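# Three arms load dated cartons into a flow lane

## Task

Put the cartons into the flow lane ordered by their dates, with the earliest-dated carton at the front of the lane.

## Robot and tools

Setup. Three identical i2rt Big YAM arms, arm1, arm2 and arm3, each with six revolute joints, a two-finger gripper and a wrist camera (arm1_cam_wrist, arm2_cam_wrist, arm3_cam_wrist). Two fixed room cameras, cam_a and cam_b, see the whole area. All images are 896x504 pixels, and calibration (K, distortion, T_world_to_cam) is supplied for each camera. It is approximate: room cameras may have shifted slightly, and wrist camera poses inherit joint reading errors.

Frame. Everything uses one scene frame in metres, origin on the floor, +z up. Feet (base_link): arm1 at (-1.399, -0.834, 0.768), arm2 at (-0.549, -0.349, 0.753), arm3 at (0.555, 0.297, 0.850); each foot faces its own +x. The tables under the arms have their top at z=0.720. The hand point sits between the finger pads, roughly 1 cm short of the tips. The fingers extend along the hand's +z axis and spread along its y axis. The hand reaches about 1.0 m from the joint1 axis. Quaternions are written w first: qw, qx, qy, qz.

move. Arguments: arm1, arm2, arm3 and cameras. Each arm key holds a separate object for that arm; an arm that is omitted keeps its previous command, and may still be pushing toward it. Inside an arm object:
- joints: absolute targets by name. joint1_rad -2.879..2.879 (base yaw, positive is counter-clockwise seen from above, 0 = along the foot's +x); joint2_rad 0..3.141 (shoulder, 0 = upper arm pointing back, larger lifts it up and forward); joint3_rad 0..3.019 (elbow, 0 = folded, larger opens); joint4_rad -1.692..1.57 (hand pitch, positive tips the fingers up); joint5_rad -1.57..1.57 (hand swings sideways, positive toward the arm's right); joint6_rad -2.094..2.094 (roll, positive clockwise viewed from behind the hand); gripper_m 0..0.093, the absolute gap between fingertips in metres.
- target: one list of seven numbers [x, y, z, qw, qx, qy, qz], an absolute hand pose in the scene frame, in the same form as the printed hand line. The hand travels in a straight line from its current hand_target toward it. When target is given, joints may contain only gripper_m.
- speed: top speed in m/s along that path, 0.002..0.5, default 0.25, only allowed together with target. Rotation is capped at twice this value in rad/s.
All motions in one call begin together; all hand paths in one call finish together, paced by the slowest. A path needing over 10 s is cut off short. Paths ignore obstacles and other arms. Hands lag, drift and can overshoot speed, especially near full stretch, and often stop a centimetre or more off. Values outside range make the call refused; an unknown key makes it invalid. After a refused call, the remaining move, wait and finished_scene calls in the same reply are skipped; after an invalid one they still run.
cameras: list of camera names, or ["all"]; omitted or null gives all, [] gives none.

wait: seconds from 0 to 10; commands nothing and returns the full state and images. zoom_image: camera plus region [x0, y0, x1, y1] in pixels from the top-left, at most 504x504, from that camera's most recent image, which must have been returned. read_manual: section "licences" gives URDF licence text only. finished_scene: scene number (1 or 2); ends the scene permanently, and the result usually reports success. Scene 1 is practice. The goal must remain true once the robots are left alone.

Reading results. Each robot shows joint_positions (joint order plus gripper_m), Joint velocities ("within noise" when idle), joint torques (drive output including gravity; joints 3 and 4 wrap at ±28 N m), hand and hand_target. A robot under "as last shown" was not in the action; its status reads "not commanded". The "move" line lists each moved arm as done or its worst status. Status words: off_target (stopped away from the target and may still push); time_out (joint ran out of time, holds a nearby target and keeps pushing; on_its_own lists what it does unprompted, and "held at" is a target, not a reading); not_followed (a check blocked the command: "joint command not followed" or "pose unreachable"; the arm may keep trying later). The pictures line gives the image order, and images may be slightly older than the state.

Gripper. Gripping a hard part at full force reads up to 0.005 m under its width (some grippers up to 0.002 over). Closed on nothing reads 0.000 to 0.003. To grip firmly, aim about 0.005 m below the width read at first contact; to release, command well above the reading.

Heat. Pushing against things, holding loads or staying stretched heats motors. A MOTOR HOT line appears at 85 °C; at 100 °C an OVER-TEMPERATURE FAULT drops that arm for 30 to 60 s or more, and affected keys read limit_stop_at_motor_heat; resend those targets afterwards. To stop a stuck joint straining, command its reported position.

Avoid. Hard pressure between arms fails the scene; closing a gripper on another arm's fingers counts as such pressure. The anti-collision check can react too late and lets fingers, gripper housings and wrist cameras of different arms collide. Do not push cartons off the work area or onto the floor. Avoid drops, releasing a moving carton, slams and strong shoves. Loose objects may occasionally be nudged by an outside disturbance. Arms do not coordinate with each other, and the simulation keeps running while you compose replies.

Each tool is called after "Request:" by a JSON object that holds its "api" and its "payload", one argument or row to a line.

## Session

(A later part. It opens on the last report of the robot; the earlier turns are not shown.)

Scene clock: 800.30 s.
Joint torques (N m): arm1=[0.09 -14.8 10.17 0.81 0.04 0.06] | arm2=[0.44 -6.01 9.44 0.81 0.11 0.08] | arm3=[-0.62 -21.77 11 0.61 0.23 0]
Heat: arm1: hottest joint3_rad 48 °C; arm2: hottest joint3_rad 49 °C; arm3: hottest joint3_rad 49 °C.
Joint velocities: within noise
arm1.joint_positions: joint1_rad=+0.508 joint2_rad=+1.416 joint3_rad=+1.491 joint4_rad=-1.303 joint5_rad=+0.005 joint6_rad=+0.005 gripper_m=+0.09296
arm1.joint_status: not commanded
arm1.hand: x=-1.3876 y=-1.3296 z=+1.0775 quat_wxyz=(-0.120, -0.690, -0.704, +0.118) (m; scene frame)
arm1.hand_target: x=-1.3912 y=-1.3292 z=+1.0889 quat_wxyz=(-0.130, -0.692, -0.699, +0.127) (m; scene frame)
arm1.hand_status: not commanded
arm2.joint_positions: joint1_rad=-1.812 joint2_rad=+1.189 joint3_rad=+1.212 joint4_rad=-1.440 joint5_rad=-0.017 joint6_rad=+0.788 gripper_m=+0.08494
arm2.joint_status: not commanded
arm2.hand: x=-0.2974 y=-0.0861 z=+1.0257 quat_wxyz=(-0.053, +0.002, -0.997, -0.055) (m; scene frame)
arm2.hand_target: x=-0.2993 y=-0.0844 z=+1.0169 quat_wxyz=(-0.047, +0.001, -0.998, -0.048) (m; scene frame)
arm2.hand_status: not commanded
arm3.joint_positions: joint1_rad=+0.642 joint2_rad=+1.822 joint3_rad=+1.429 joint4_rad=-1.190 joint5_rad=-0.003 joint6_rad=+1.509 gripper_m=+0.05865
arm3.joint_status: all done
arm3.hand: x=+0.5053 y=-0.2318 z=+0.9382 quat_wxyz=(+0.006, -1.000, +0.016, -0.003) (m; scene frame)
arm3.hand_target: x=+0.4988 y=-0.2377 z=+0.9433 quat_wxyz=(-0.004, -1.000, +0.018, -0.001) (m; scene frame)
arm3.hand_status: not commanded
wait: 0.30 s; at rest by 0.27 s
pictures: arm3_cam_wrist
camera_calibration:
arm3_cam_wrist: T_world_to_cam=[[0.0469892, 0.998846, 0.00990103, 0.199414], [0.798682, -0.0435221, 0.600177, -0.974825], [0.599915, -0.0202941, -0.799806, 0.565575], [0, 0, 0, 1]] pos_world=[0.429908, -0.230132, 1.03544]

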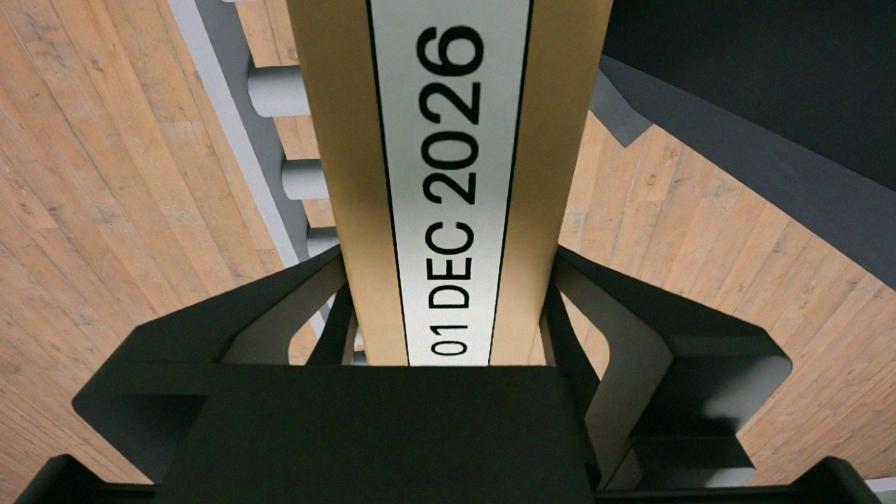

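Request:
{"api": "move", "payload": {
  "arm3": {"joints": {"joint1_rad": 0.606, "joint2_rad": 1.643, "joint3_rad": 1.195, "joint4_rad": -1.117, "joint5_rad": 0, "joint6_rad": 1.486}},
  "cameras": []
}}

Request:
{"api": "wait", "payload": {
  "seconds": 0.3,
  "cameras": ["arm3_cam_wrist"]
}}

Scene clock: 805.60 s.
Joint torques (N m): arm1=[0.09 -14.74 10.17 0.79 0.04 0.07] | arm2=[0.5 -6.01 9.44 0.83 0.11 0.08] | arm3=[-0.09 -19.84 9.99 0.54 0.19 -0.03]
Heat: arm1: hottest joint3_rad 48 °C; arm2: hottest joint3_rad 49 °C; arm3: hottest joint3_rad 48 °C.
move: arm3 done
Joint velocities: within noise
arm1, arm2: as last shown
arm3.joint_positions: joint1_rad=+0.611 joint2_rad=+1.658 joint3_rad=+1.190 joint4_rad=-1.125 joint5_rad=-0.003 joint6_rad=+1.494 gripper_m=+0.05865
arm3.joint_status: all done
arm3.hand: x=+0.4981 y=-0.1570 z=+0.9336 quat_wxyz=(+0.011, -1.000, +0.023, -0.003) (m; scene frame)
arm3.hand_target: x=+0.4948 y=-0.1612 z=+0.9418 quat_wxyz=(-0.003, -1.000, +0.022, -0.001) (m; scene frame)
arm3.hand_status: not commanded
pictures: none
No camera images: "cameras" was empty.

Scene clock: 805.90 s.
Joint torques (N m): arm1=[0.09 -14.8 10.14 0.8 0.04 0.06] | arm2=[0.44 -6.07 9.43 0.81 0.11 0.08] | arm3=[-0.32 -19.78 10.07 0.5 0.21 -0.03]
Heat: arm1: hottest joint3_rad 48 °C; arm2: hottest joint3_rad 49 °C; arm3: hottest joint3_rad 48 °C.
Joint velocities: within noise
arm1.joint_positions: joint1_rad=+0.508 joint2_rad=+1.416 joint3_rad=+1.491 joint4_rad=-1.303 joint5_rad=+0.005 joint6_rad=+0.005 gripper_m=+0.09296
arm1.joint_status: not commanded
arm1.hand: x=-1.3876 y=-1.3296 z=+1.0775 quat_wxyz=(-0.120, -0.690, -0.704, +0.118) (m; scene frame)
arm1.hand_target: x=-1.3912 y=-1.3292 z=+1.0889 quat_wxyz=(-0.130, -0.692, -0.699, +0.127) (m; scene frame)
arm1.hand_status: not commanded
arm2.joint_positions: joint1_rad=-1.812 joint2_rad=+1.189 joint3_rad=+1.212 joint4_rad=-1.440 joint5_rad=-0.017 joint6_rad=+0.788 gripper_m=+0.08494
arm2.joint_status: not commanded
arm2.hand: x=-0.2974 y=-0.0861 z=+1.0257 quat_wxyz=(-0.053, +0.002, -0.997, -0.055) (m; scene frame)
arm2.hand_target: x=-0.2993 y=-0.0844 z=+1.0169 quat_wxyz=(-0.047, +0.001, -0.998, -0.048) (m; scene frame)
arm2.hand_status: not commanded
arm3.joint_positions: joint1_rad=+0.611 joint2_rad=+1.658 joint3_rad=+1.190 joint4_rad=-1.125 joint5_rad=-0.003 joint6_rad=+1.494 gripper_m=+0.05865
arm3.joint_status: all done
arm3.hand: x=+0.4981 y=-0.1570 z=+0.9336 quat_wxyz=(+0.011, -1.000, +0.023, -0.003) (m; scene frame)
arm3.hand_target: x=+0.4948 y=-0.1612 z=+0.9418 quat_wxyz=(-0.003, -1.000, +0.022, -0.001) (m; scene frame)
arm3.hand_status: not commanded
wait: 0.30 s; at rest by 0.27 s
pictures: arm3_cam_wrist
camera_calibration:
arm3_cam_wrist: T_world_to_cam=[[0.0617702, 0.997886, 0.0201952, 0.107902], [0.797278, -0.0615047, 0.600471, -0.965501], [0.600443, -0.02099, -0.799392, 0.566899], [0, 0, 0, 1]] pos_world=[0.422716, -0.155157, 1.03075]

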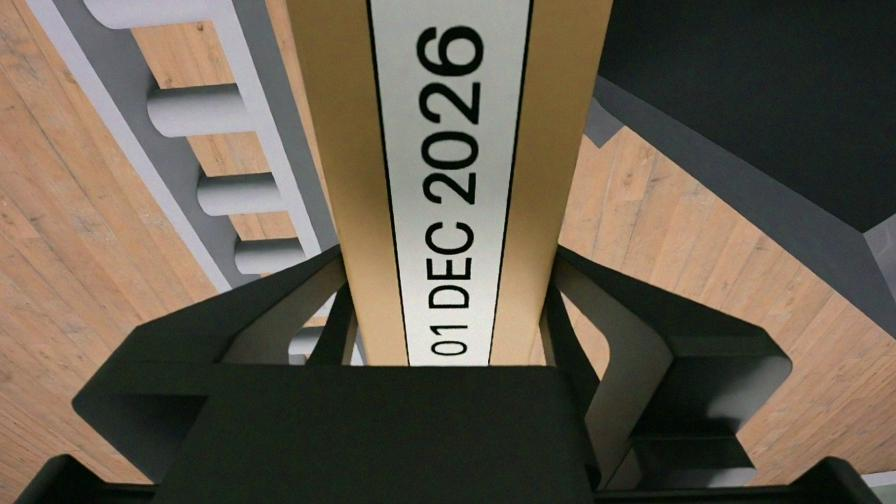

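Request:
{"api": "zoom_image", "payload": {
  "camera": "arm3_cam_wrist",
  "region": [0, 0, 380, 380]
}}

Scaled by 1.326 from the camera's 896x504 image, which has a finer 1280x720 frame.

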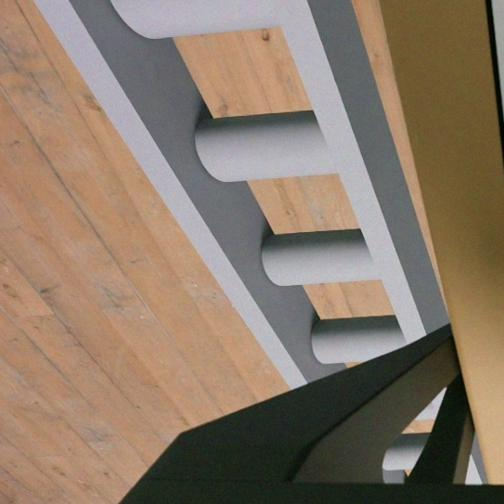

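Request:
{"api": "move", "payload": {
  "arm3": {"joints": {"joint1_rad": 0.643, "joint2_rad": 2.09, "joint3_rad": 1.855, "joint4_rad": -1.306, "joint5_rad": 0.05, "joint6_rad": 1.51}},
  "cameras": []
}}

Request:
{"api": "move", "payload": {
  "arm3": {"target": [0.5, -0.338, 0.85, -0.0007, 0.99845, -0.01307, -0.05408], "speed": 0.15},
  "cameras": ["arm3_cam_wrist"]
}}

Scene clock: 841.80 s.
Joint torques (N m): arm1=[0.03 -14.86 10.15 0.8 0.04 0.06] | arm2=[0.5 -6.07 9.44 0.83 0.11 0.08] | arm3=[0.97 -28.16 14.6 -0.02 0.32 0.13]
Heat: arm1: hottest joint3_rad 48 °C; arm2: hottest joint3_rad 49 °C; arm3: hottest joint3_rad 44 °C.
move: arm3 done
Joint velocities: within noise
arm1, arm2: as last shown
arm3.joint_positions: joint1_rad=+0.635 joint2_rad=+2.101 joint3_rad=+1.807 joint4_rad=-1.298 joint5_rad=+0.046 joint6_rad=+1.503 gripper_m=+0.05865
arm3.joint_status: all done
arm3.hand: x=+0.4831 y=-0.3311 z=+0.9168 quat_wxyz=(+0.012, -1.000, +0.016, +0.021) (m; scene frame)
arm3.hand_target: x=+0.4861 y=-0.3465 z=+0.9410 quat_wxyz=(-0.013, -0.999, +0.016, +0.025) (m; scene frame)
arm3.hand_status: not commanded
pictures: none
No camera images: "cameras" was empty.

Scene clock: 843.27 s.
Joint torques (N m): arm1=[0.03 -14.8 10.15 0.8 0.04 0.06] | arm2=[0.44 -6.01 9.44 0.84 0.11 0.08] | arm3=[0.73 -27.63 10.77 0.55 0.38 0.16]
Heat: arm1: hottest joint3_rad 48 °C; arm2: hottest joint3_rad 49 °C; arm3: hottest joint3_rad 44 °C.
move: arm3 done
Joint velocities: within noise
arm1, arm2: as last shown
arm3.joint_positions: joint1_rad=+0.673 joint2_rad=+2.168 joint3_rad=+1.718 joint4_rad=-1.139 joint5_rad=+0.105 joint6_rad=+1.533 gripper_m=+0.05865
arm3.joint_status: not commanded
arm3.hand: x=+0.4973 y=-0.3305 z=+0.8441 quat_wxyz=(+0.012, -0.999, +0.011, +0.051) (m; scene frame)
arm3.hand_target: x=+0.5001 y=-0.3379 z=+0.8500 quat_wxyz=(+0.001, -0.998, +0.013, +0.054) (m; scene frame)
arm3.hand_status: done (0.010 m and 1.4 deg from the pose sent, 0.069 m and 4.0 deg at the start)
pictures: arm3_cam_wrist
camera_calibration:
arm3_cam_wrist: T_world_to_cam=[[0.0395338, 0.999041, 0.01884, 0.295515], [0.858857, -0.0436108, 0.510355, -0.870429], [0.510687, -0.0039954, -0.859757, 0.593455], [0, 0, 0, 1]] pos_world=[0.432821, -0.330821, 0.948888]

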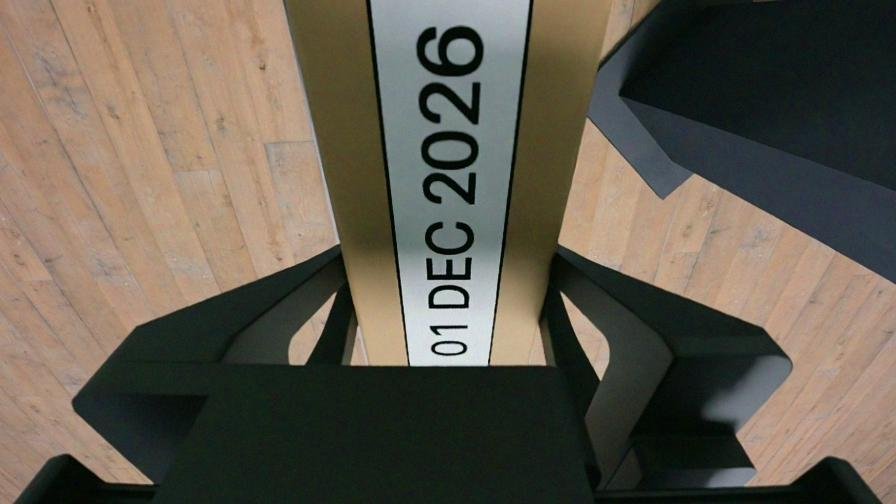

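Request:
{"api": "zoom_image", "payload": {
  "camera": "arm3_cam_wrist",
  "region": [260, 0, 640, 260]
}}

Scaled by 1.326 from the camera's 896x504 image, which has a finer 1280x720 frame.

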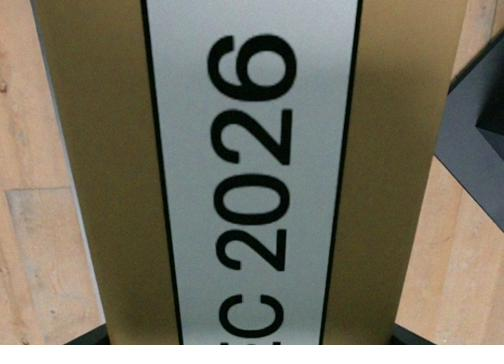

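Request:
{"api": "move", "payload": {
  "arm3": {"target": [0.5, -0.341, 0.805, -0.0007, 0.99845, -0.01307, -0.05408], "speed": 0.06},
  "cameras": ["arm3_cam_wrist"]
}}

Request:
{"api": "zoom_image", "payload": {
  "camera": "arm3_cam_wrist",
  "region": [260, 0, 640, 260]
}}

Scene clock: 855.20 s.
Joint torques (N m): arm1=[0.15 -14.68 10.17 0.8 0.04 0.06] | arm2=[0.44 -6.01 9.46 0.81 0.11 0.08] | arm3=[0.56 -26.93 10.04 0.58 0.37 0.13]
Heat: arm1: hottest joint3_rad 48 °C; arm2: hottest joint3_rad 49 °C; arm3: hottest joint3_rad 44 °C.
move: arm3 done
Joint velocities: within noise
arm1, arm2: as last shown
arm3.joint_positions: joint1_rad=+0.673 joint2_rad=+2.222 joint3_rad=+1.706 joint4_rad=-1.059 joint5_rad=+0.105 joint6_rad=+1.534 gripper_m=+0.05865
arm3.joint_status: not commanded
arm3.hand: x=+0.4969 y=-0.3368 z=+0.8072 quat_wxyz=(+0.005, -0.999, +0.012, +0.051) (m; scene frame)
arm3.hand_target: x=+0.5001 y=-0.3410 z=+0.8051 quat_wxyz=(+0.001, -0.998, +0.013, +0.054) (m; scene frame)
arm3.hand_status: done (0.006 m and 0.6 deg from the pose sent, 0.041 m and 1.4 deg at the start)
pictures: arm3_cam_wrist
camera_calibration:
arm3_cam_wrist: T_world_to_cam=[[0.0404025, 0.999176, 0.00393126, 0.314184], [0.859488, -0.03676, 0.509832, -0.849087], [0.509556, -0.0172196, -0.860265, 0.558456], [0, 0, 0, 1]] pos_world=[0.432522, -0.335521, 0.912077]

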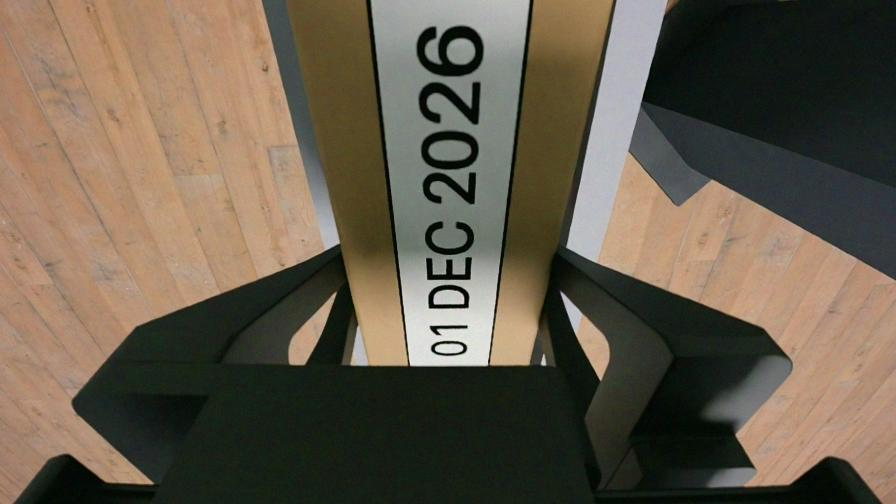

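Scaled by 1.326 from the camera's 896x504 image, which has a finer 1280x720 frame.

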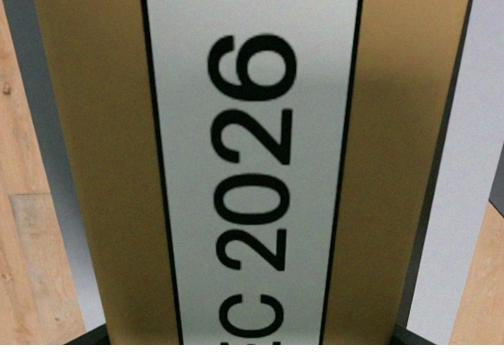

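Request:
{"api": "move", "payload": {
  "arm3": {"target": [0.5, -0.3285, 0.803, -0.0007, 0.99845, -0.01107, -0.05408], "speed": 0.06},
  "cameras": []
}}

Request:
{"api": "move", "payload": {
  "arm3": {"target": [0.5, -0.3285, 0.785, -0.0007, 0.99845, -0.01107, -0.05408], "speed": 0.04},
  "cameras": ["arm3_cam_wrist"]
}}

Scene clock: 865.80 s.
Joint torques (N m): arm1=[0.03 -14.8 10.17 0.8 0.04 0.05] | arm2=[0.44 -6.01 9.43 0.81 0.11 0.08] | arm3=[0.67 -27.93 8.03 0.36 0.47 0.08]
Heat: arm1: hottest joint3_rad 48 °C; arm2: hottest joint3_rad 49 °C; arm3: hottest joint3_rad 44 °C.
move: arm3 done
Joint velocities: within noise
arm1, arm2: as last shown
arm3.joint_positions: joint1_rad=+0.673 joint2_rad=+2.209 joint3_rad=+1.672 joint4_rad=-1.023 joint5_rad=+0.103 joint6_rad=+1.535 gripper_m=+0.05865
arm3.joint_status: not commanded
arm3.hand: x=+0.4976 y=-0.3331 z=+0.8039 quat_wxyz=(-0.003, -0.999, +0.013, +0.050) (m; scene frame)
arm3.hand_target: x=+0.5000 y=-0.3286 z=+0.8030 quat_wxyz=(+0.001, -0.998, +0.011, +0.054) (m; scene frame)
arm3.hand_status: done (0.005 m and 0.6 deg from the pose sent, 0.010 m and 0.6 deg at the start)
pictures: none
No camera images: "cameras" was empty.

Scene clock: 866.77 s.
Joint torques (N m): arm1=[0.09 -14.8 10.15 0.8 0.04 0.06] | arm2=[0.44 -6.07 9.43 0.83 0.11 0.08] | arm3=[0.73 -25.7 7.86 1.02 0.6 0.08]
Heat: arm1: hottest joint3_rad 48 °C; arm2: hottest joint3_rad 49 °C; arm3: hottest joint3_rad 44 °C.
move: arm3 off_target
Joint velocities: within noise
arm1, arm2: as last shown
arm3.joint_positions: joint1_rad=+0.673 joint2_rad=+2.209 joint3_rad=+1.666 joint4_rad=-1.007 joint5_rad=+0.099 joint6_rad=+1.535 gripper_m=+0.05865
arm3.joint_status: not commanded
arm3.hand: x=+0.4982 y=-0.3340 z=+0.8016 quat_wxyz=(-0.007, -0.999, +0.013, +0.049) (m; scene frame)
arm3.hand_target: x=+0.5000 y=-0.3281 z=+0.7853 quat_wxyz=(+0.001, -0.998, +0.011, +0.054) (m; scene frame)
arm3.hand_status: off_target (0.018 m and 1.2 deg from the pose sent, 0.020 m and 0.6 deg at the start)
pictures: arm3_cam_wrist
camera_calibration:
arm3_cam_wrist: T_world_to_cam=[[0.0414922, 0.998932, -0.0203323, 0.330211], [0.856882, -0.0251116, 0.514901, -0.846132], [0.513841, -0.0387868, -0.857008, 0.541048], [0, 0, 0, 1]] pos_world=[0.433322, -0.330121, 0.906071]

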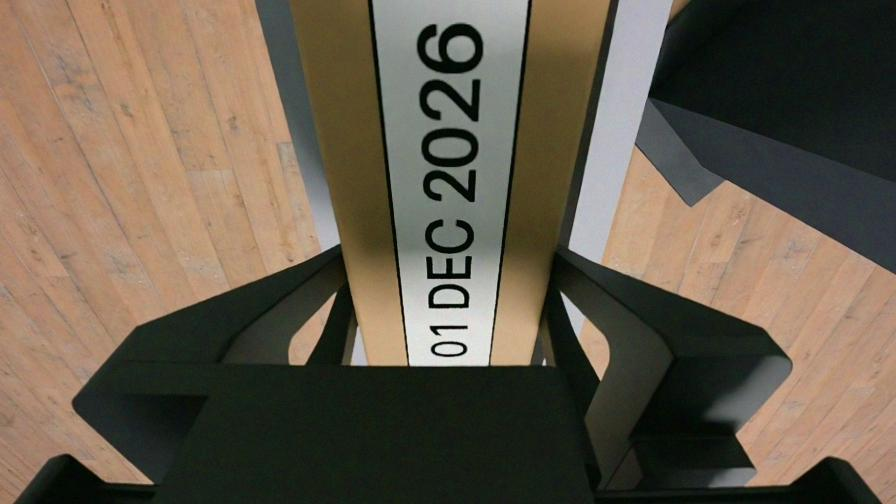

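Request:
{"api": "move", "payload": {
  "arm3": {"target": [0.5, -0.3285, 0.803, -0.0007, 0.99845, -0.01107, -0.05408], "speed": 0.06},
  "cameras": []
}}

Request:
{"api": "move", "payload": {
  "arm3": {"joints": {"gripper_m": 0.08}},
  "cameras": ["cam_b"]
}}

Scene clock: 877.13 s.
Joint torques (N m): arm1=[0.03 -14.74 10.17 0.81 0.04 0.06] | arm2=[0.5 -6.01 9.43 0.81 0.11 0.07] | arm3=[0.5 -27.58 8.61 -0.17 0.61 0.06]
Heat: arm1: hottest joint3_rad 49 °C; arm2: hottest joint3_rad 49 °C; arm3: hottest joint3_rad 43 °C.
move: arm3 done
Joint velocities: within noise
arm1, arm2: as last shown
arm3.joint_positions: joint1_rad=+0.673 joint2_rad=+2.207 joint3_rad=+1.666 joint4_rad=-1.010 joint5_rad=+0.098 joint6_rad=+1.535 gripper_m=+0.05865
arm3.joint_status: not commanded
arm3.hand: x=+0.4982 y=-0.3339 z=+0.8030 quat_wxyz=(-0.008, -0.999, +0.014, +0.049) (m; scene frame)
arm3.hand_target: x=+0.5001 y=-0.3285 z=+0.8031 quat_wxyz=(+0.001, -0.998, +0.011, +0.054) (m; scene frame)
arm3.hand_status: done (0.006 m and 1.2 deg from the pose sent, 0.006 m and 1.2 deg at the start)
pictures: none
No camera images: "cameras" was empty.

Scene clock: 877.70 s.
Joint torques (N m): arm1=[-0.03 -14.8 10.14 0.79 0.04 0.06] | arm2=[0.44 -6.01 9.43 0.81 0.11 0.08] | arm3=[0.62 -27.52 8.8 0.01 0.28 0.06]
Heat: arm1: hottest joint3_rad 49 °C; arm2: hottest joint3_rad 49 °C; arm3: hottest joint3_rad 43 °C.
move: arm3 done
Joint velocities: within noise
arm1, arm2: as last shown
arm3.joint_positions: joint1_rad=+0.673 joint2_rad=+2.207 joint3_rad=+1.663 joint4_rad=-1.014 joint5_rad=+0.108 joint6_rad=+1.535 gripper_m=+0.07983
arm3.joint_status: all done
arm3.hand: x=+0.4968 y=-0.3317 z=+0.8024 quat_wxyz=(-0.004, -0.998, +0.013, +0.053) (m; scene frame)
arm3.hand_target: x=+0.5000 y=-0.3286 z=+0.8032 quat_wxyz=(+0.001, -0.998, +0.011, +0.054) (m; scene frame)
arm3.hand_status: not commanded
pictures: cam_b

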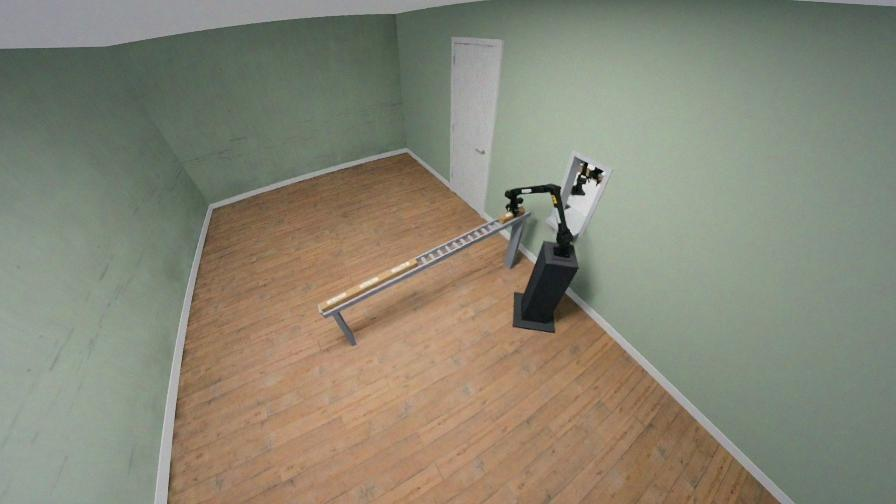

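Request:
{"api": "move", "payload": {
  "arm3": {"joints": {"joint2_rad": 2.05, "joint3_rad": 1.83, "joint4_rad": -1.25}},
  "cameras": ["arm3_cam_wrist", "cam_b"]
}}

Scene clock: 880.80 s.
Joint torques (N m): arm1=[0.09 -14.8 10.18 0.8 0.05 0.07] | arm2=[0.5 -6.07 9.44 0.81 0.11 0.08] | arm3=[0.56 -24.23 12.77 0.16 0.27 0.06]
Heat: arm1: hottest joint3_rad 49 °C; arm2: hottest joint3_rad 49 °C; arm3: hottest joint3_rad 43 °C.
move: arm3 done
Joint velocities: within noise
arm1.joint_positions: joint1_rad=+0.508 joint2_rad=+1.416 joint3_rad=+1.491 joint4_rad=-1.303 joint5_rad=+0.005 joint6_rad=+0.005 gripper_m=+0.09296
arm1.joint_status: not commanded
arm1.hand: x=-1.3876 y=-1.3296 z=+1.0775 quat_wxyz=(-0.120, -0.690, -0.704, +0.118) (m; scene frame)
arm1.hand_target: x=-1.3912 y=-1.3292 z=+1.0889 quat_wxyz=(-0.130, -0.692, -0.699, +0.127) (m; scene frame)
arm1.hand_status: not commanded
arm2.joint_positions: joint1_rad=-1.812 joint2_rad=+1.189 joint3_rad=+1.212 joint4_rad=-1.440 joint5_rad=-0.017 joint6_rad=+0.788 gripper_m=+0.08494
arm2.joint_status: not commanded
arm2.hand: x=-0.2974 y=-0.0861 z=+1.0257 quat_wxyz=(-0.053, +0.002, -0.997, -0.055) (m; scene frame)
arm2.hand_target: x=-0.2993 y=-0.0844 z=+1.0169 quat_wxyz=(-0.047, +0.001, -0.998, -0.048) (m; scene frame)
arm2.hand_status: not commanded
arm3.joint_positions: joint1_rad=+0.673 joint2_rad=+2.024 joint3_rad=+1.809 joint4_rad=-1.241 joint5_rad=+0.108 joint6_rad=+1.535 gripper_m=+0.07994
arm3.joint_status: all done
arm3.hand: x=+0.4953 y=-0.3502 z=+0.9665 quat_wxyz=(-0.055, -0.997, +0.016, +0.056) (m; scene frame)
arm3.hand_target: x=+0.4983 y=-0.3545 z=+0.9581 quat_wxyz=(-0.048, -0.997, +0.014, +0.056) (m; scene frame)
arm3.hand_status: not commanded
pictures: arm3_cam_wrist, cam_b
camera_calibration:
arm3_cam_wrist: T_world_to_cam=[[0.0416831, 0.992458, -0.11528, 0.439262], [0.864546, 0.0220076, 0.502071, -0.903917], [0.500822, -0.120592, -0.857109, 0.661205], [0, 0, 0, 1]] pos_world=[0.432023, -0.33632, 1.07119]

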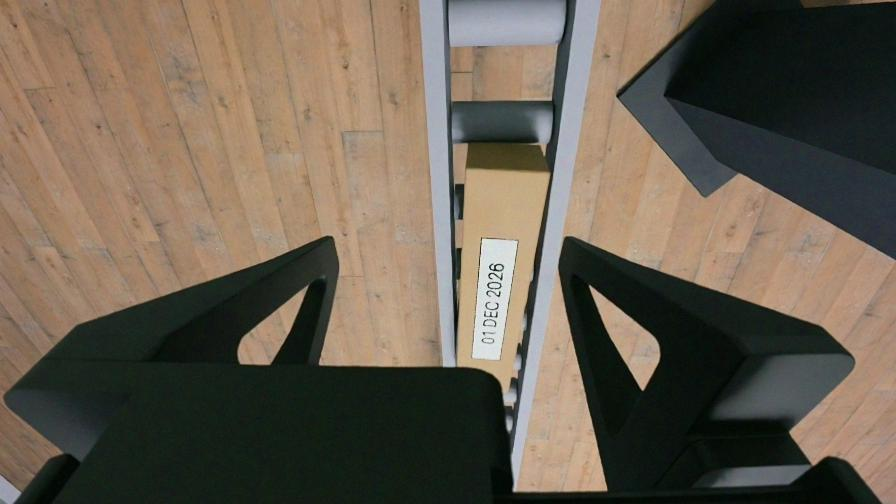

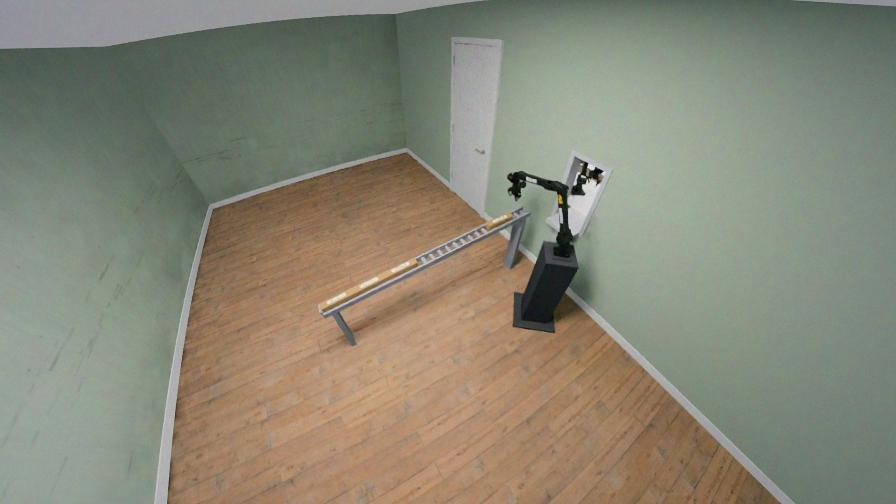

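Request:
{"api": "wait", "payload": {
  "seconds": 0.5,
  "cameras": ["cam_b"]
}}

Scene clock: 882.50 s.
Joint torques (N m): arm1=[0.09 -14.8 10.15 0.8 0.05 0.06] | arm2=[0.5 -6.01 9.46 0.83 0.11 0.08] | arm3=[0.5 -24.18 12.72 0.18 0.26 0.05]
Heat: arm1: hottest joint3_rad 49 °C; arm2: hottest joint3_rad 49 °C; arm3: hottest joint3_rad 43 °C.
Joint velocities: within noise
arm1.joint_positions: joint1_rad=+0.508 joint2_rad=+1.416 joint3_rad=+1.491 joint4_rad=-1.303 joint5_rad=+0.005 joint6_rad=+0.005 gripper_m=+0.09296
arm1.joint_status: not commanded
arm1.hand: x=-1.3876 y=-1.3296 z=+1.0775 quat_wxyz=(-0.120, -0.690, -0.704, +0.118) (m; scene frame)
arm1.hand_target: x=-1.3912 y=-1.3292 z=+1.0889 quat_wxyz=(-0.130, -0.692, -0.699, +0.127) (m; scene frame)
arm1.hand_status: not commanded
arm2.joint_positions: joint1_rad=-1.812 joint2_rad=+1.189 joint3_rad=+1.212 joint4_rad=-1.440 joint5_rad=-0.017 joint6_rad=+0.788 gripper_m=+0.08494
arm2.joint_status: not commanded
arm2.hand: x=-0.2974 y=-0.0861 z=+1.0257 quat_wxyz=(-0.053, +0.002, -0.997, -0.055) (m; scene frame)
arm2.hand_target: x=-0.2993 y=-0.0844 z=+1.0169 quat_wxyz=(-0.047, +0.001, -0.998, -0.048) (m; scene frame)
arm2.hand_status: not commanded
arm3.joint_positions: joint1_rad=+0.673 joint2_rad=+2.024 joint3_rad=+1.809 joint4_rad=-1.241 joint5_rad=+0.108 joint6_rad=+1.535 gripper_m=+0.07994
arm3.joint_status: all done
arm3.hand: x=+0.4953 y=-0.3502 z=+0.9665 quat_wxyz=(-0.055, -0.997, +0.016, +0.056) (m; scene frame)
arm3.hand_target: x=+0.4983 y=-0.3545 z=+0.9581 quat_wxyz=(-0.048, -0.997, +0.014, +0.056) (m; scene frame)
arm3.hand_status: not commanded
wait: 0.50 s; at rest from the start
pictures: cam_b

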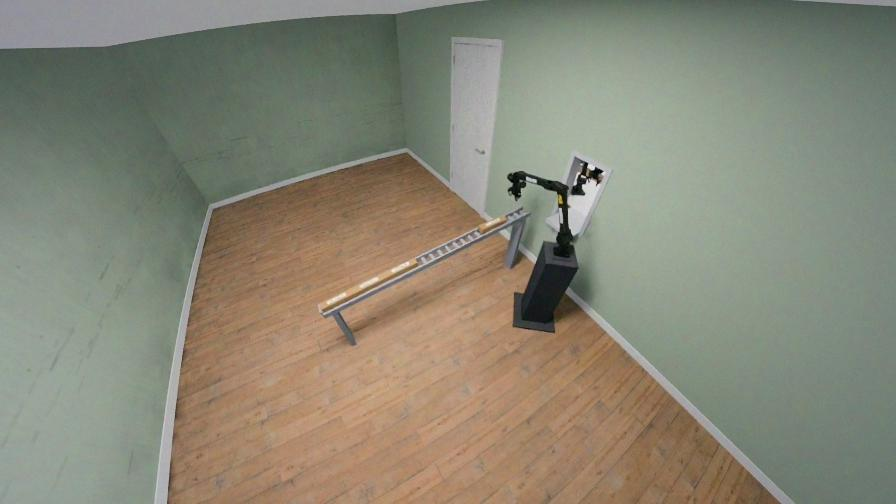

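Request:
{"api": "move", "payload": {
  "arm2": {"joints": {"joint1_rad": -0.77, "joint2_rad": 1.386, "joint3_rad": 0.94, "joint4_rad": -1.11, "joint5_rad": 0, "joint6_rad": 1.57, "gripper_m": 0.093}},
  "cameras": []
}}

Request:
{"api": "wait", "payload": {
  "seconds": 0.2,
  "cameras": ["arm2_cam_wrist", "cam_b"]
}}

Scene clock: 904.60 s.
Joint torques (N m): arm1=[0.09 -14.8 10.17 0.8 0.04 0.06] | arm2=[0.5 -9.29 8.39 0.54 0.1 0.06] | arm3=[0.56 -24.06 12.71 0.13 0.26 0.06]
Heat: arm1: hottest joint3_rad 49 °C; arm2: hottest joint3_rad 49 °C; arm3: hottest joint3_rad 46 °C.
move: arm2 done
Joint velocities: within noise
arm1, arm3: as last shown
arm2.joint_positions: joint1_rad=-0.778 joint2_rad=+1.391 joint3_rad=+0.948 joint4_rad=-1.117 joint5_rad=+0.000 joint6_rad=+1.559 gripper_m=+0.09292
arm2.joint_status: all done
arm2.hand: x=-0.6417 y=+0.0090 z=+0.8536 quat_wxyz=(-0.003, +0.132, -0.991, +0.001) (m; scene frame)
arm2.hand_target: x=-0.6440 y=+0.0069 z=+0.8526 quat_wxyz=(-0.003, +0.131, -0.991, -0.001) (m; scene frame)
arm2.hand_status: not commanded
pictures: none
No camera images: "cameras" was empty.

Scene clock: 904.80 s.
Joint torques (N m): arm1=[0.03 -14.74 10.17 0.8 0.03 0.06] | arm2=[0.5 -9.35 8.39 0.53 0.1 0.09] | arm3=[0.62 -24.18 12.75 0.14 0.27 0.06]
Heat: arm1: hottest joint3_rad 49 °C; arm2: hottest joint3_rad 49 °C; arm3: hottest joint3_rad 46 °C.
Joint velocities: within noise
arm1.joint_positions: joint1_rad=+0.508 joint2_rad=+1.416 joint3_rad=+1.491 joint4_rad=-1.303 joint5_rad=+0.005 joint6_rad=+0.005 gripper_m=+0.09296
arm1.joint_status: not commanded
arm1.hand: x=-1.3876 y=-1.3296 z=+1.0775 quat_wxyz=(-0.120, -0.690, -0.704, +0.118) (m; scene frame)
arm1.hand_target: x=-1.3912 y=-1.3292 z=+1.0889 quat_wxyz=(-0.130, -0.692, -0.699, +0.127) (m; scene frame)
arm1.hand_status: not commanded
arm2.joint_positions: joint1_rad=-0.778 joint2_rad=+1.391 joint3_rad=+0.948 joint4_rad=-1.117 joint5_rad=+0.000 joint6_rad=+1.559 gripper_m=+0.09292
arm2.joint_status: all done
arm2.hand: x=-0.6417 y=+0.0090 z=+0.8536 quat_wxyz=(-0.003, +0.132, -0.991, +0.001) (m; scene frame)
arm2.hand_target: x=-0.6440 y=+0.0069 z=+0.8526 quat_wxyz=(-0.003, +0.131, -0.991, -0.001) (m; scene frame)
arm2.hand_status: not commanded
arm3.joint_positions: joint1_rad=+0.673 joint2_rad=+2.024 joint3_rad=+1.809 joint4_rad=-1.241 joint5_rad=+0.108 joint6_rad=+1.535 gripper_m=+0.07994
arm3.joint_status: not commanded
arm3.hand: x=+0.4953 y=-0.3502 z=+0.9665 quat_wxyz=(-0.055, -0.997, +0.016, +0.056) (m; scene frame)
arm3.hand_target: x=+0.4983 y=-0.3545 z=+0.9581 quat_wxyz=(-0.048, -0.997, +0.014, +0.056) (m; scene frame)
arm3.hand_status: not commanded
wait: 0.20 s; no rest
pictures: arm2_cam_wrist, cam_b
camera_calibration:
arm2_cam_wrist: T_world_to_cam=[[0.266311, -0.963747, 0.0164312, 0.163567], [-0.800521, -0.211647, 0.560688, -0.982334], [-0.536884, -0.162471, -0.827864, 0.486517], [0, 0, 0, 1]] pos_world=[-0.568736, 0.0287736, 0.950865]

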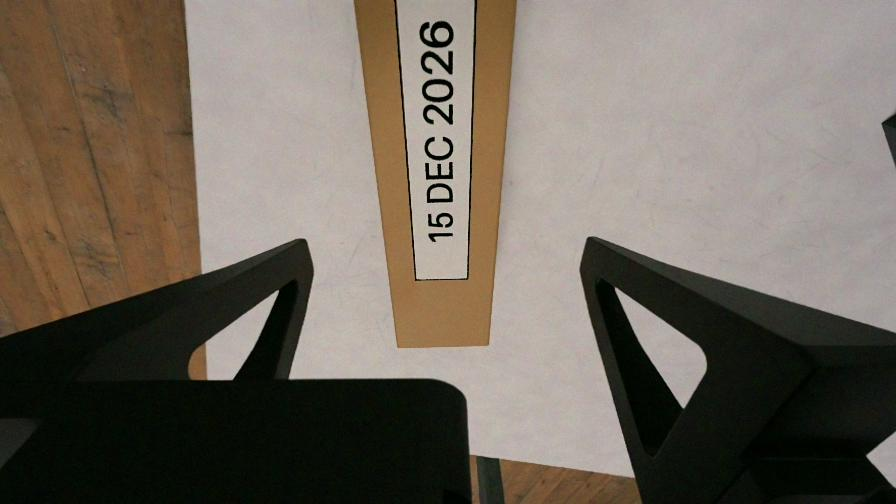

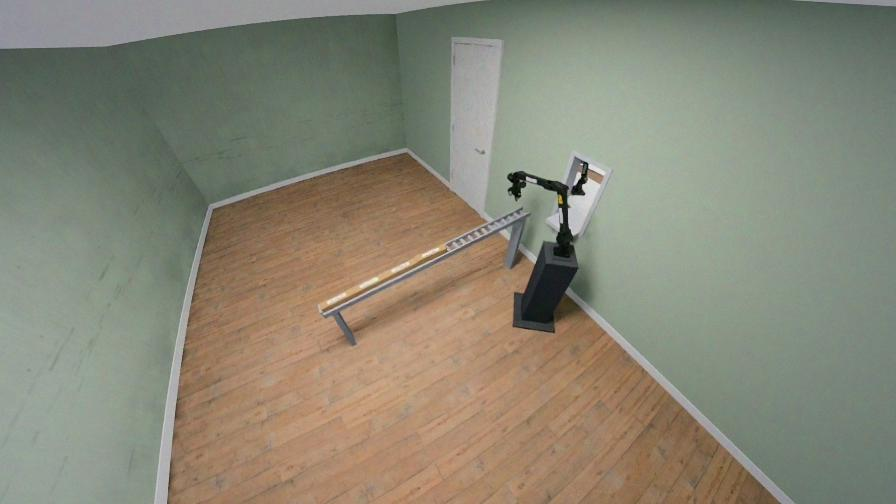

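Request:
{"api": "move", "payload": {
  "arm2": {"joints": {"joint1_rad": -0.768, "joint2_rad": 1.552, "joint3_rad": 0.832, "joint4_rad": -0.849, "joint5_rad": 0, "joint6_rad": 1.57}},
  "cameras": []
}}

Request:
{"api": "move", "payload": {
  "arm2": {"joints": {"gripper_m": 0.054}},
  "cameras": ["arm2_cam_wrist"]
}}

Scene clock: 911.33 s.
Joint torques (N m): arm1=[0.03 -14.86 10.15 0.8 0.04 0.06] | arm2=[0.56 -9.93 7.21 0.57 0.09 0.09] | arm3=[0.56 -24.29 12.75 0.16 0.26 0.07]
Heat: arm1: hottest joint3_rad 49 °C; arm2: hottest joint3_rad 49 °C; arm3: hottest joint3_rad 47 °C.
move: arm2 done
Joint velocities: within noise
arm1, arm3: as last shown
arm2.joint_positions: joint1_rad=-0.777 joint2_rad=+1.553 joint3_rad=+0.836 joint4_rad=-0.858 joint5_rad=+0.000 joint6_rad=+1.559 gripper_m=+0.09292
arm2.joint_status: all done
arm2.hand: x=-0.6414 y=+0.0090 z=+0.7615 quat_wxyz=(-0.004, +0.132, -0.991, +0.009) (m; scene frame)
arm2.hand_target: x=-0.6447 y=+0.0087 z=+0.7608 quat_wxyz=(-0.004, +0.132, -0.991, +0.005) (m; scene frame)
arm2.hand_status: not commanded
pictures: none
No camera images: "cameras" was empty.

Scene clock: 911.97 s.
Joint torques (N m): arm1=[-0.03 -14.86 10.17 0.8 0.04 0.06] | arm2=[0.56 -9.88 7.21 0.47 0.1 0.09] | arm3=[0.67 -24.18 12.77 0.17 0.27 0.07]
Heat: arm1: hottest joint3_rad 49 °C; arm2: hottest joint3_rad 48 °C; arm3: hottest joint3_rad 47 °C.
move: arm2 off_target
Joint velocities: within noise
arm1, arm3: as last shown
arm2.joint_positions: joint1_rad=-0.777 joint2_rad=+1.553 joint3_rad=+0.836 joint4_rad=-0.855 joint5_rad=+0.000 joint6_rad=+1.559 gripper_m=+0.06076
arm2.joint_status: gripper_m off_target (ended at +0.06078, target +0.05400)
arm2.hand: x=-0.6416 y=+0.0099 z=+0.7617 quat_wxyz=(-0.004, +0.132, -0.991, +0.007) (m; scene frame)
arm2.hand_target: x=-0.6447 y=+0.0086 z=+0.7608 quat_wxyz=(-0.004, +0.132, -0.991, +0.005) (m; scene frame)
arm2.hand_status: not commanded
pictures: arm2_cam_wrist
camera_calibration:
arm2_cam_wrist: T_world_to_cam=[[0.266974, -0.96331, 0.0275389, 0.157897], [-0.801929, -0.206219, 0.5607, -0.931604], [-0.534449, -0.171776, -0.827561, 0.412017], [0, 0, 0, 1]] pos_world=[-0.569033, 0.0307644, 0.858971]

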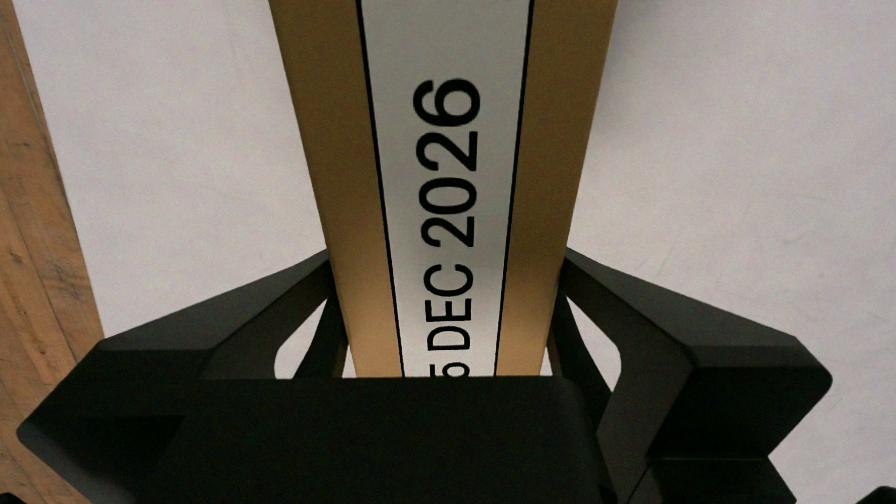

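Request:
{"api": "move", "payload": {
  "arm2": {"joints": {"joint2_rad": 1.33, "joint3_rad": 1.05, "joint4_rad": -1.25}},
  "cameras": []
}}

Request:
{"api": "move", "payload": {
  "arm2": {"joints": {"joint1_rad": -1.818, "joint2_rad": 1.452, "joint3_rad": 1.37, "joint4_rad": -1.45, "joint5_rad": 0, "joint6_rad": 0.785}},
  "cameras": []
}}

Request:
{"api": "move", "payload": {
  "arm2": {"target": [0.02, -0.006, 0.955, 0, 0, 1, 0], "speed": 0.5},
  "cameras": ["arm2_cam_wrist"]
}}

Scene clock: 937.97 s.
Joint torques (N m): arm1=[0.15 -14.74 10.18 0.8 0.04 0.06] | arm2=[0.56 -8.23 12.33 -0.1 0.1 0.08] | arm3=[0.5 -24.23 12.77 0.2 0.27 0.06]
Heat: arm1: hottest joint3_rad 49 °C; arm2: hottest joint3_rad 47 °C; arm3: hottest joint3_rad 48 °C.
move: arm2 done
Joint velocities: within noise
arm1, arm3: as last shown
arm2.joint_positions: joint1_rad=-0.777 joint2_rad=+1.328 joint3_rad=+1.014 joint4_rad=-1.241 joint5_rad=+0.000 joint6_rad=+1.560 gripper_m=+0.06076
arm2.joint_status: all done
arm2.hand: x=-0.6412 y=+0.0047 z=+0.8988 quat_wxyz=(-0.003, +0.132, -0.991, -0.001) (m; scene frame)
arm2.hand_target: x=-0.6472 y=+0.0145 z=+0.9113 quat_wxyz=(-0.001, +0.132, -0.991, -0.014) (m; scene frame)
arm2.hand_status: not commanded
pictures: none
No camera images: "cameras" was empty.

Scene clock: 939.67 s.
Joint torques (N m): arm1=[0.09 -14.8 10.17 0.77 0.04 0.06] | arm2=[-0.56 -12.22 13.52 -0.2 0 -0.12] | arm3=[0.5 -24.23 12.78 0.23 0.28 0.06]
Heat: arm1: hottest joint3_rad 49 °C; arm2: hottest joint3_rad 48 °C; arm3: hottest joint3_rad 48 °C.
move: arm2 done
Joint velocities: within noise
arm1, arm3: as last shown
arm2.joint_positions: joint1_rad=-1.812 joint2_rad=+1.465 joint3_rad=+1.324 joint4_rad=-1.441 joint5_rad=+0.001 joint6_rad=+0.796 gripper_m=+0.06076
arm2.joint_status: all done
arm2.hand: x=-0.2511 y=-0.0451 z=+0.9673 quat_wxyz=(-0.001, -0.003, -1.000, +0.010) (m; scene frame)
arm2.hand_target: x=-0.2429 y=-0.0397 z=+0.9898 quat_wxyz=(-0.018, +0.000, -1.000, -0.008) (m; scene frame)
arm2.hand_status: not commanded
pictures: none
No camera images: "cameras" was empty.

Scene clock: 941.83 s.
Joint torques (N m): arm1=[0.03 -14.86 10.17 0.8 0.04 0.06] | arm2=[-0.21 -20.37 15.68 -0.31 -0.06 -0.11] | arm3=[0.56 -24.23 12.75 0.09 0.26 0.07]
Heat: arm1: hottest joint3_rad 49 °C; arm2: hottest joint3_rad 49 °C; arm3: hottest joint3_rad 48 °C.
move: arm2 off_target
Joint velocities: within noise
arm1, arm3: as last shown
arm2.joint_positions: joint1_rad=-2.067 joint2_rad=+2.129 joint3_rad=+2.149 joint4_rad=-1.648 joint5_rad=-0.013 joint6_rad=+0.546 gripper_m=+0.06076
arm2.joint_status: not commanded
arm2.hand: x=+0.0061 y=-0.0154 z=+0.9322 quat_wxyz=(+0.023, -0.006, -1.000, +0.015) (m; scene frame)
arm2.hand_target: x=+0.0185 y=-0.0069 z=+0.9552 quat_wxyz=(-0.001, +0.000, -1.000, +0.000) (m; scene frame)
arm2.hand_status: off_target (0.028 m and 3.3 deg from the pose sent, 0.274 m and 1.2 deg at the start; pose on its path clipped on 14 of 65 steps)
pictures: arm2_cam_wrist
camera_calibration:
arm2_cam_wrist: T_world_to_cam=[[-0.00593561, -0.999043, 0.043337, -0.0576434], [-0.797392, 0.0308805, 0.602671, -0.548533], [-0.603432, -0.0309794, -0.796812, 0.868866], [0, 0, 0, 1]] pos_world=[0.0865632, -0.0137323, 1.02541]

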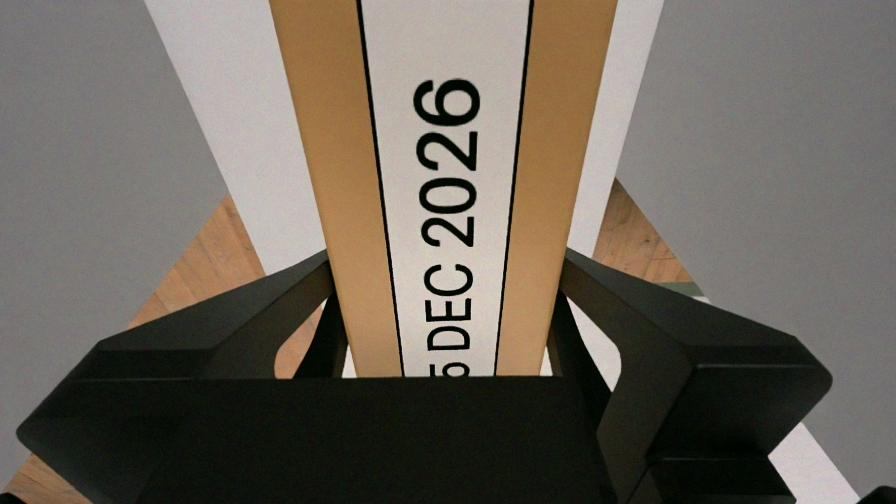

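Request:
{"api": "move", "payload": {
  "arm2": {"joints": {"joint1_rad": -2.062, "joint2_rad": 2.149, "joint3_rad": 1.877, "joint4_rad": -1.299, "joint5_rad": 0, "joint6_rad": 0.54}},
  "cameras": []
}}

Request:
{"api": "move", "payload": {
  "arm2": {"target": [0.015, -0.013, 0.785, 0, 0, 1, 0], "speed": 0.06},
  "cameras": []
}}

Scene clock: 946.83 s.
Joint torques (N m): arm1=[0.09 -14.8 10.15 0.81 0.04 0.06] | arm2=[0.15 -22.89 10.02 0.59 0.11 -0.07] | arm3=[0.38 -24.18 12.75 0.13 0.27 0.07]
Heat: arm1: hottest joint3_rad 49 °C; arm2: hottest joint3_rad 49 °C; arm3: hottest joint3_rad 48 °C.
move: arm2 done
Joint velocities: within noise
arm1, arm3: as last shown
arm2.joint_positions: joint1_rad=-2.067 joint2_rad=+2.166 joint3_rad=+1.872 joint4_rad=-1.308 joint5_rad=-0.002 joint6_rad=+0.546 gripper_m=+0.06076
arm2.joint_status: all done
arm2.hand: x=+0.0086 y=-0.0182 z=+0.8038 quat_wxyz=(+0.009, -0.006, -1.000, +0.013) (m; scene frame)
arm2.hand_target: x=+0.0115 y=-0.0127 z=+0.8164 quat_wxyz=(-0.005, +0.000, -1.000, +0.006) (m; scene frame)
arm2.hand_status: not commanded
pictures: none
No camera images: "cameras" was empty.

Scene clock: 948.03 s.
Joint torques (N m): arm1=[0.09 -14.8 10.17 0.79 0.04 0.06] | arm2=[-0.32 -20.54 9.02 0.69 -0.07 -0.11] | arm3=[0.56 -24.23 12.75 0.14 0.26 0.07]
Heat: arm1: hottest joint3_rad 49 °C; arm2: hottest joint3_rad 49 °C; arm3: hottest joint3_rad 48 °C.
move: arm2 done
Joint velocities: within noise
arm1, arm3: as last shown
arm2.joint_positions: joint1_rad=-2.067 joint2_rad=+2.178 joint3_rad=+1.858 joint4_rad=-1.251 joint5_rad=-0.013 joint6_rad=+0.544 gripper_m=+0.06076
arm2.joint_status: not commanded
arm2.hand: x=+0.0145 y=-0.0128 z=+0.7908 quat_wxyz=(-0.001, -0.005, -1.000, +0.001) (m; scene frame)
arm2.hand_target: x=+0.0150 y=-0.0130 z=+0.7851 quat_wxyz=(+0.000, +0.000, -1.000, +0.000) (m; scene frame)
arm2.hand_status: done (0.006 m and 0.6 deg from the pose sent, 0.021 m and 2.0 deg at the start)
pictures: none
No camera images: "cameras" was empty.

Request:
{"api": "move", "payload": {
  "arm2": {"target": [0.015, -0.013, 0.765, 0, 0, 1, 0], "speed": 0.05},
  "cameras": []
}}

Request:
{"api": "wait", "payload": {
  "seconds": 0.2,
  "cameras": ["arm2_cam_wrist"]
}}

Scene clock: 951.53 s.
Joint torques (N m): arm1=[0.15 -14.74 10.18 0.79 0.04 0.06] | arm2=[-0.32 -19.49 8.28 1.33 -0.09 -0.11] | arm3=[0.62 -24.18 12.72 0.09 0.26 0.05]
Heat: arm1: hottest joint3_rad 49 °C; arm2: hottest joint3_rad 50 °C; arm3: hottest joint3_rad 48 °C.
move: arm2 off_target
Joint velocities: within noise
arm1.joint_positions: joint1_rad=+0.508 joint2_rad=+1.416 joint3_rad=+1.491 joint4_rad=-1.303 joint5_rad=+0.005 joint6_rad=+0.005 gripper_m=+0.09296
arm1.joint_status: not commanded
arm1.hand: x=-1.3876 y=-1.3296 z=+1.0775 quat_wxyz=(-0.120, -0.690, -0.704, +0.118) (m; scene frame)
arm1.hand_target: x=-1.3912 y=-1.3292 z=+1.0889 quat_wxyz=(-0.130, -0.692, -0.699, +0.127) (m; scene frame)
arm1.hand_status: not commanded
arm2.joint_positions: joint1_rad=-2.067 joint2_rad=+2.179 joint3_rad=+1.847 joint4_rad=-1.224 joint5_rad=-0.012 joint6_rad=+0.544 gripper_m=+0.06076
arm2.joint_status: not commanded
arm2.hand: x=+0.0169 y=-0.0116 z=+0.7867 quat_wxyz=(-0.008, -0.005, -1.000, -0.003) (m; scene frame)
arm2.hand_target: x=+0.0145 y=-0.0134 z=+0.7653 quat_wxyz=(+0.000, +0.000, -1.000, +0.000) (m; scene frame)
arm2.hand_status: off_target (0.022 m and 1.1 deg from the pose sent, 0.026 m and 0.6 deg at the start)
arm3.joint_positions: joint1_rad=+0.673 joint2_rad=+2.024 joint3_rad=+1.809 joint4_rad=-1.241 joint5_rad=+0.108 joint6_rad=+1.535 gripper_m=+0.07994
arm3.joint_status: not commanded
arm3.hand: x=+0.4953 y=-0.3502 z=+0.9665 quat_wxyz=(-0.055, -0.997, +0.016, +0.056) (m; scene frame)
arm3.hand_target: x=+0.4983 y=-0.3545 z=+0.9581 quat_wxyz=(-0.048, -0.997, +0.014, +0.056) (m; scene frame)
arm3.hand_status: not commanded
pictures: none
No camera images: "cameras" was empty.

Scene clock: 951.73 s.
Joint torques (N m): arm1=[0.03 -14.68 10.17 0.8 0.04 0.06] | arm2=[-0.21 -19.49 8.28 1.33 -0.09 -0.11] | arm3=[0.56 -24.12 12.78 0.12 0.28 0.06]
Heat: arm1: hottest joint3_rad 49 °C; arm2: hottest joint3_rad 50 °C; arm3: hottest joint3_rad 48 °C.
Joint velocities: within noise
arm1.joint_positions: joint1_rad=+0.508 joint2_rad=+1.416 joint3_rad=+1.491 joint4_rad=-1.303 joint5_rad=+0.005 joint6_rad=+0.005 gripper_m=+0.09296
arm1.joint_status: not commanded
arm1.hand: x=-1.3876 y=-1.3296 z=+1.0775 quat_wxyz=(-0.120, -0.690, -0.704, +0.118) (m; scene frame)
arm1.hand_target: x=-1.3912 y=-1.3292 z=+1.0889 quat_wxyz=(-0.130, -0.692, -0.699, +0.127) (m; scene frame)
arm1.hand_status: not commanded
arm2.joint_positions: joint1_rad=-2.067 joint2_rad=+2.179 joint3_rad=+1.847 joint4_rad=-1.224 joint5_rad=-0.012 joint6_rad=+0.544 gripper_m=+0.06076
arm2.joint_status: not commanded
arm2.hand: x=+0.0169 y=-0.0116 z=+0.7867 quat_wxyz=(-0.008, -0.005, -1.000, -0.003) (m; scene frame)
arm2.hand_target: x=+0.0145 y=-0.0134 z=+0.7653 quat_wxyz=(+0.000, +0.000, -1.000, +0.000) (m; scene frame)
arm2.hand_status: off_target (0.022 m and 1.1 deg from the pose sent, 0.026 m and 0.6 deg at the start)
arm3.joint_positions: joint1_rad=+0.673 joint2_rad=+2.024 joint3_rad=+1.809 joint4_rad=-1.241 joint5_rad=+0.108 joint6_rad=+1.535 gripper_m=+0.07994
arm3.joint_status: not commanded
arm3.hand: x=+0.4953 y=-0.3502 z=+0.9665 quat_wxyz=(-0.055, -0.997, +0.016, +0.056) (m; scene frame)
arm3.hand_target: x=+0.4983 y=-0.3545 z=+0.9581 quat_wxyz=(-0.048, -0.997, +0.014, +0.056) (m; scene frame)
arm3.hand_status: not commanded
wait: 0.20 s; no rest
pictures: arm2_cam_wrist
camera_calibration:
arm2_cam_wrist: T_world_to_cam=[[-0.00452787, -0.999968, 0.00661774, -0.0186443], [-0.833688, 0.00742929, 0.552186, -0.412156], [-0.552218, -0.0030169, -0.833694, 0.788112], [0, 0, 0, 1]] pos_world=[0.0915162, -0.013204, 0.884755]

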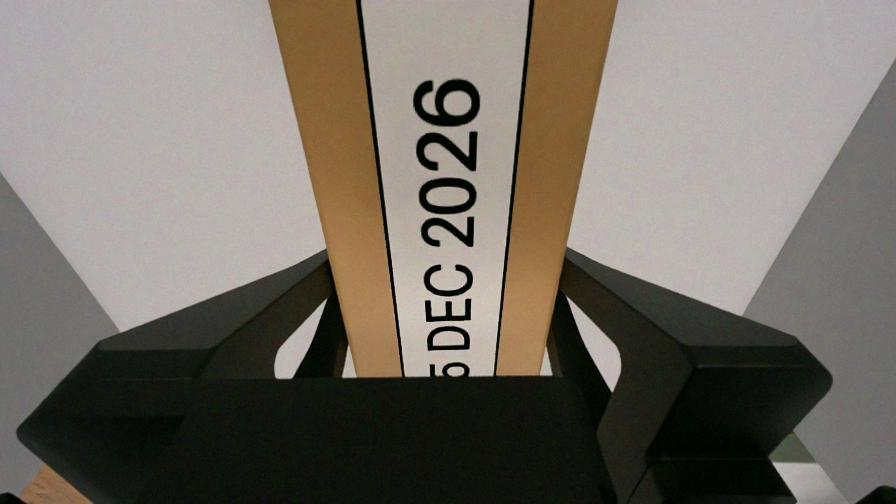

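Request:
{"api": "move", "payload": {
  "arm2": {"target": [0.017, -0.012, 0.787, 0, 0, 1, 0], "speed": 0.1},
  "cameras": []
}}

Request:
{"api": "move", "payload": {
  "arm2": {"joints": {"gripper_m": 0.085}},
  "cameras": ["arm2_cam_wrist"]
}}

Scene clock: 975.13 s.
Joint torques (N m): arm1=[0.09 -14.8 10.15 0.8 0.04 0.07] | arm2=[-0.32 -20.66 11.03 -0.35 -0.09 -0.12] | arm3=[0.67 -24.12 12.78 0.16 0.27 0.06]
Heat: arm1: hottest joint3_rad 49 °C; arm2: hottest joint3_rad 50 °C; arm3: hottest joint3_rad 49 °C.
move: arm2 done
Joint velocities: within noise
arm1, arm3: as last shown
arm2.joint_positions: joint1_rad=-2.067 joint2_rad=+2.179 joint3_rad=+1.847 joint4_rad=-1.235 joint5_rad=-0.012 joint6_rad=+0.544 gripper_m=+0.06076
arm2.joint_status: not commanded
arm2.hand: x=+0.0148 y=-0.0128 z=+0.7866 quat_wxyz=(-0.004, -0.005, -1.000, +0.000) (m; scene frame)
arm2.hand_target: x=+0.0170 y=-0.0121 z=+0.7869 quat_wxyz=(+0.000, +0.000, -1.000, +0.000) (m; scene frame)
arm2.hand_status: done (0.002 m and 0.7 deg from the pose sent, 0.001 m and 1.1 deg at the start)
pictures: none
No camera images: "cameras" was empty.

Scene clock: 975.73 s.
Joint torques (N m): arm1=[0.03 -14.74 10.17 0.79 0.04 0.06] | arm2=[-0.32 -21.25 10.91 -0.1 -0.06 -0.11] | arm3=[0.5 -24.18 12.77 0.18 0.26 0.07]
Heat: arm1: hottest joint3_rad 49 °C; arm2: hottest joint3_rad 50 °C; arm3: hottest joint3_rad 49 °C.
move: arm2 done
Joint velocities: within noise
arm1, arm3: as last shown
arm2.joint_positions: joint1_rad=-2.067 joint2_rad=+2.179 joint3_rad=+1.847 joint4_rad=-1.241 joint5_rad=-0.013 joint6_rad=+0.544 gripper_m=+0.08485
arm2.joint_status: all done
arm2.hand: x=+0.0133 y=-0.0135 z=+0.7866 quat_wxyz=(-0.001, -0.005, -1.000, +0.001) (m; scene frame)
arm2.hand_target: x=+0.0170 y=-0.0121 z=+0.7869 quat_wxyz=(+0.000, +0.000, -1.000, +0.000) (m; scene frame)
arm2.hand_status: not commanded
pictures: arm2_cam_wrist
camera_calibration:
arm2_cam_wrist: T_world_to_cam=[[-0.00462028, -0.999882, 0.014681, -0.0269679], [-0.825421, 0.0121009, 0.564388, -0.424787], [-0.564499, -0.00951036, -0.825379, 0.779552], [0, 0, 0, 1]] pos_world=[0.0893036, -0.0144106, 0.883566]

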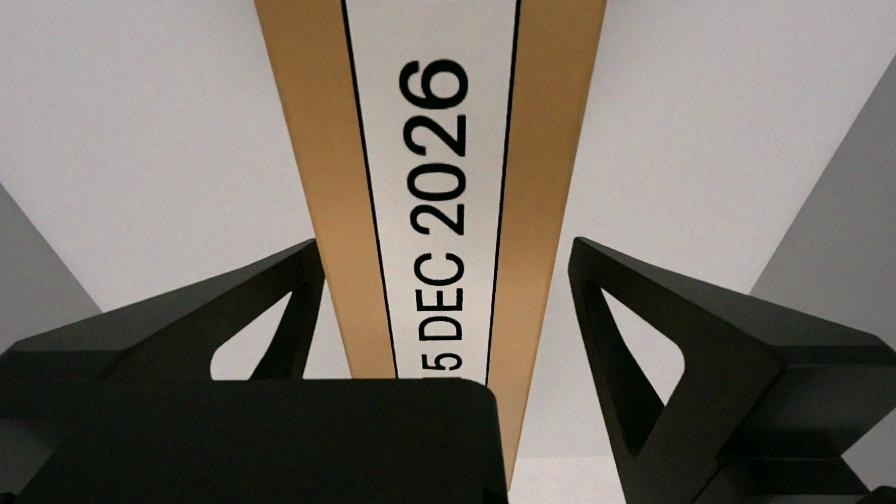

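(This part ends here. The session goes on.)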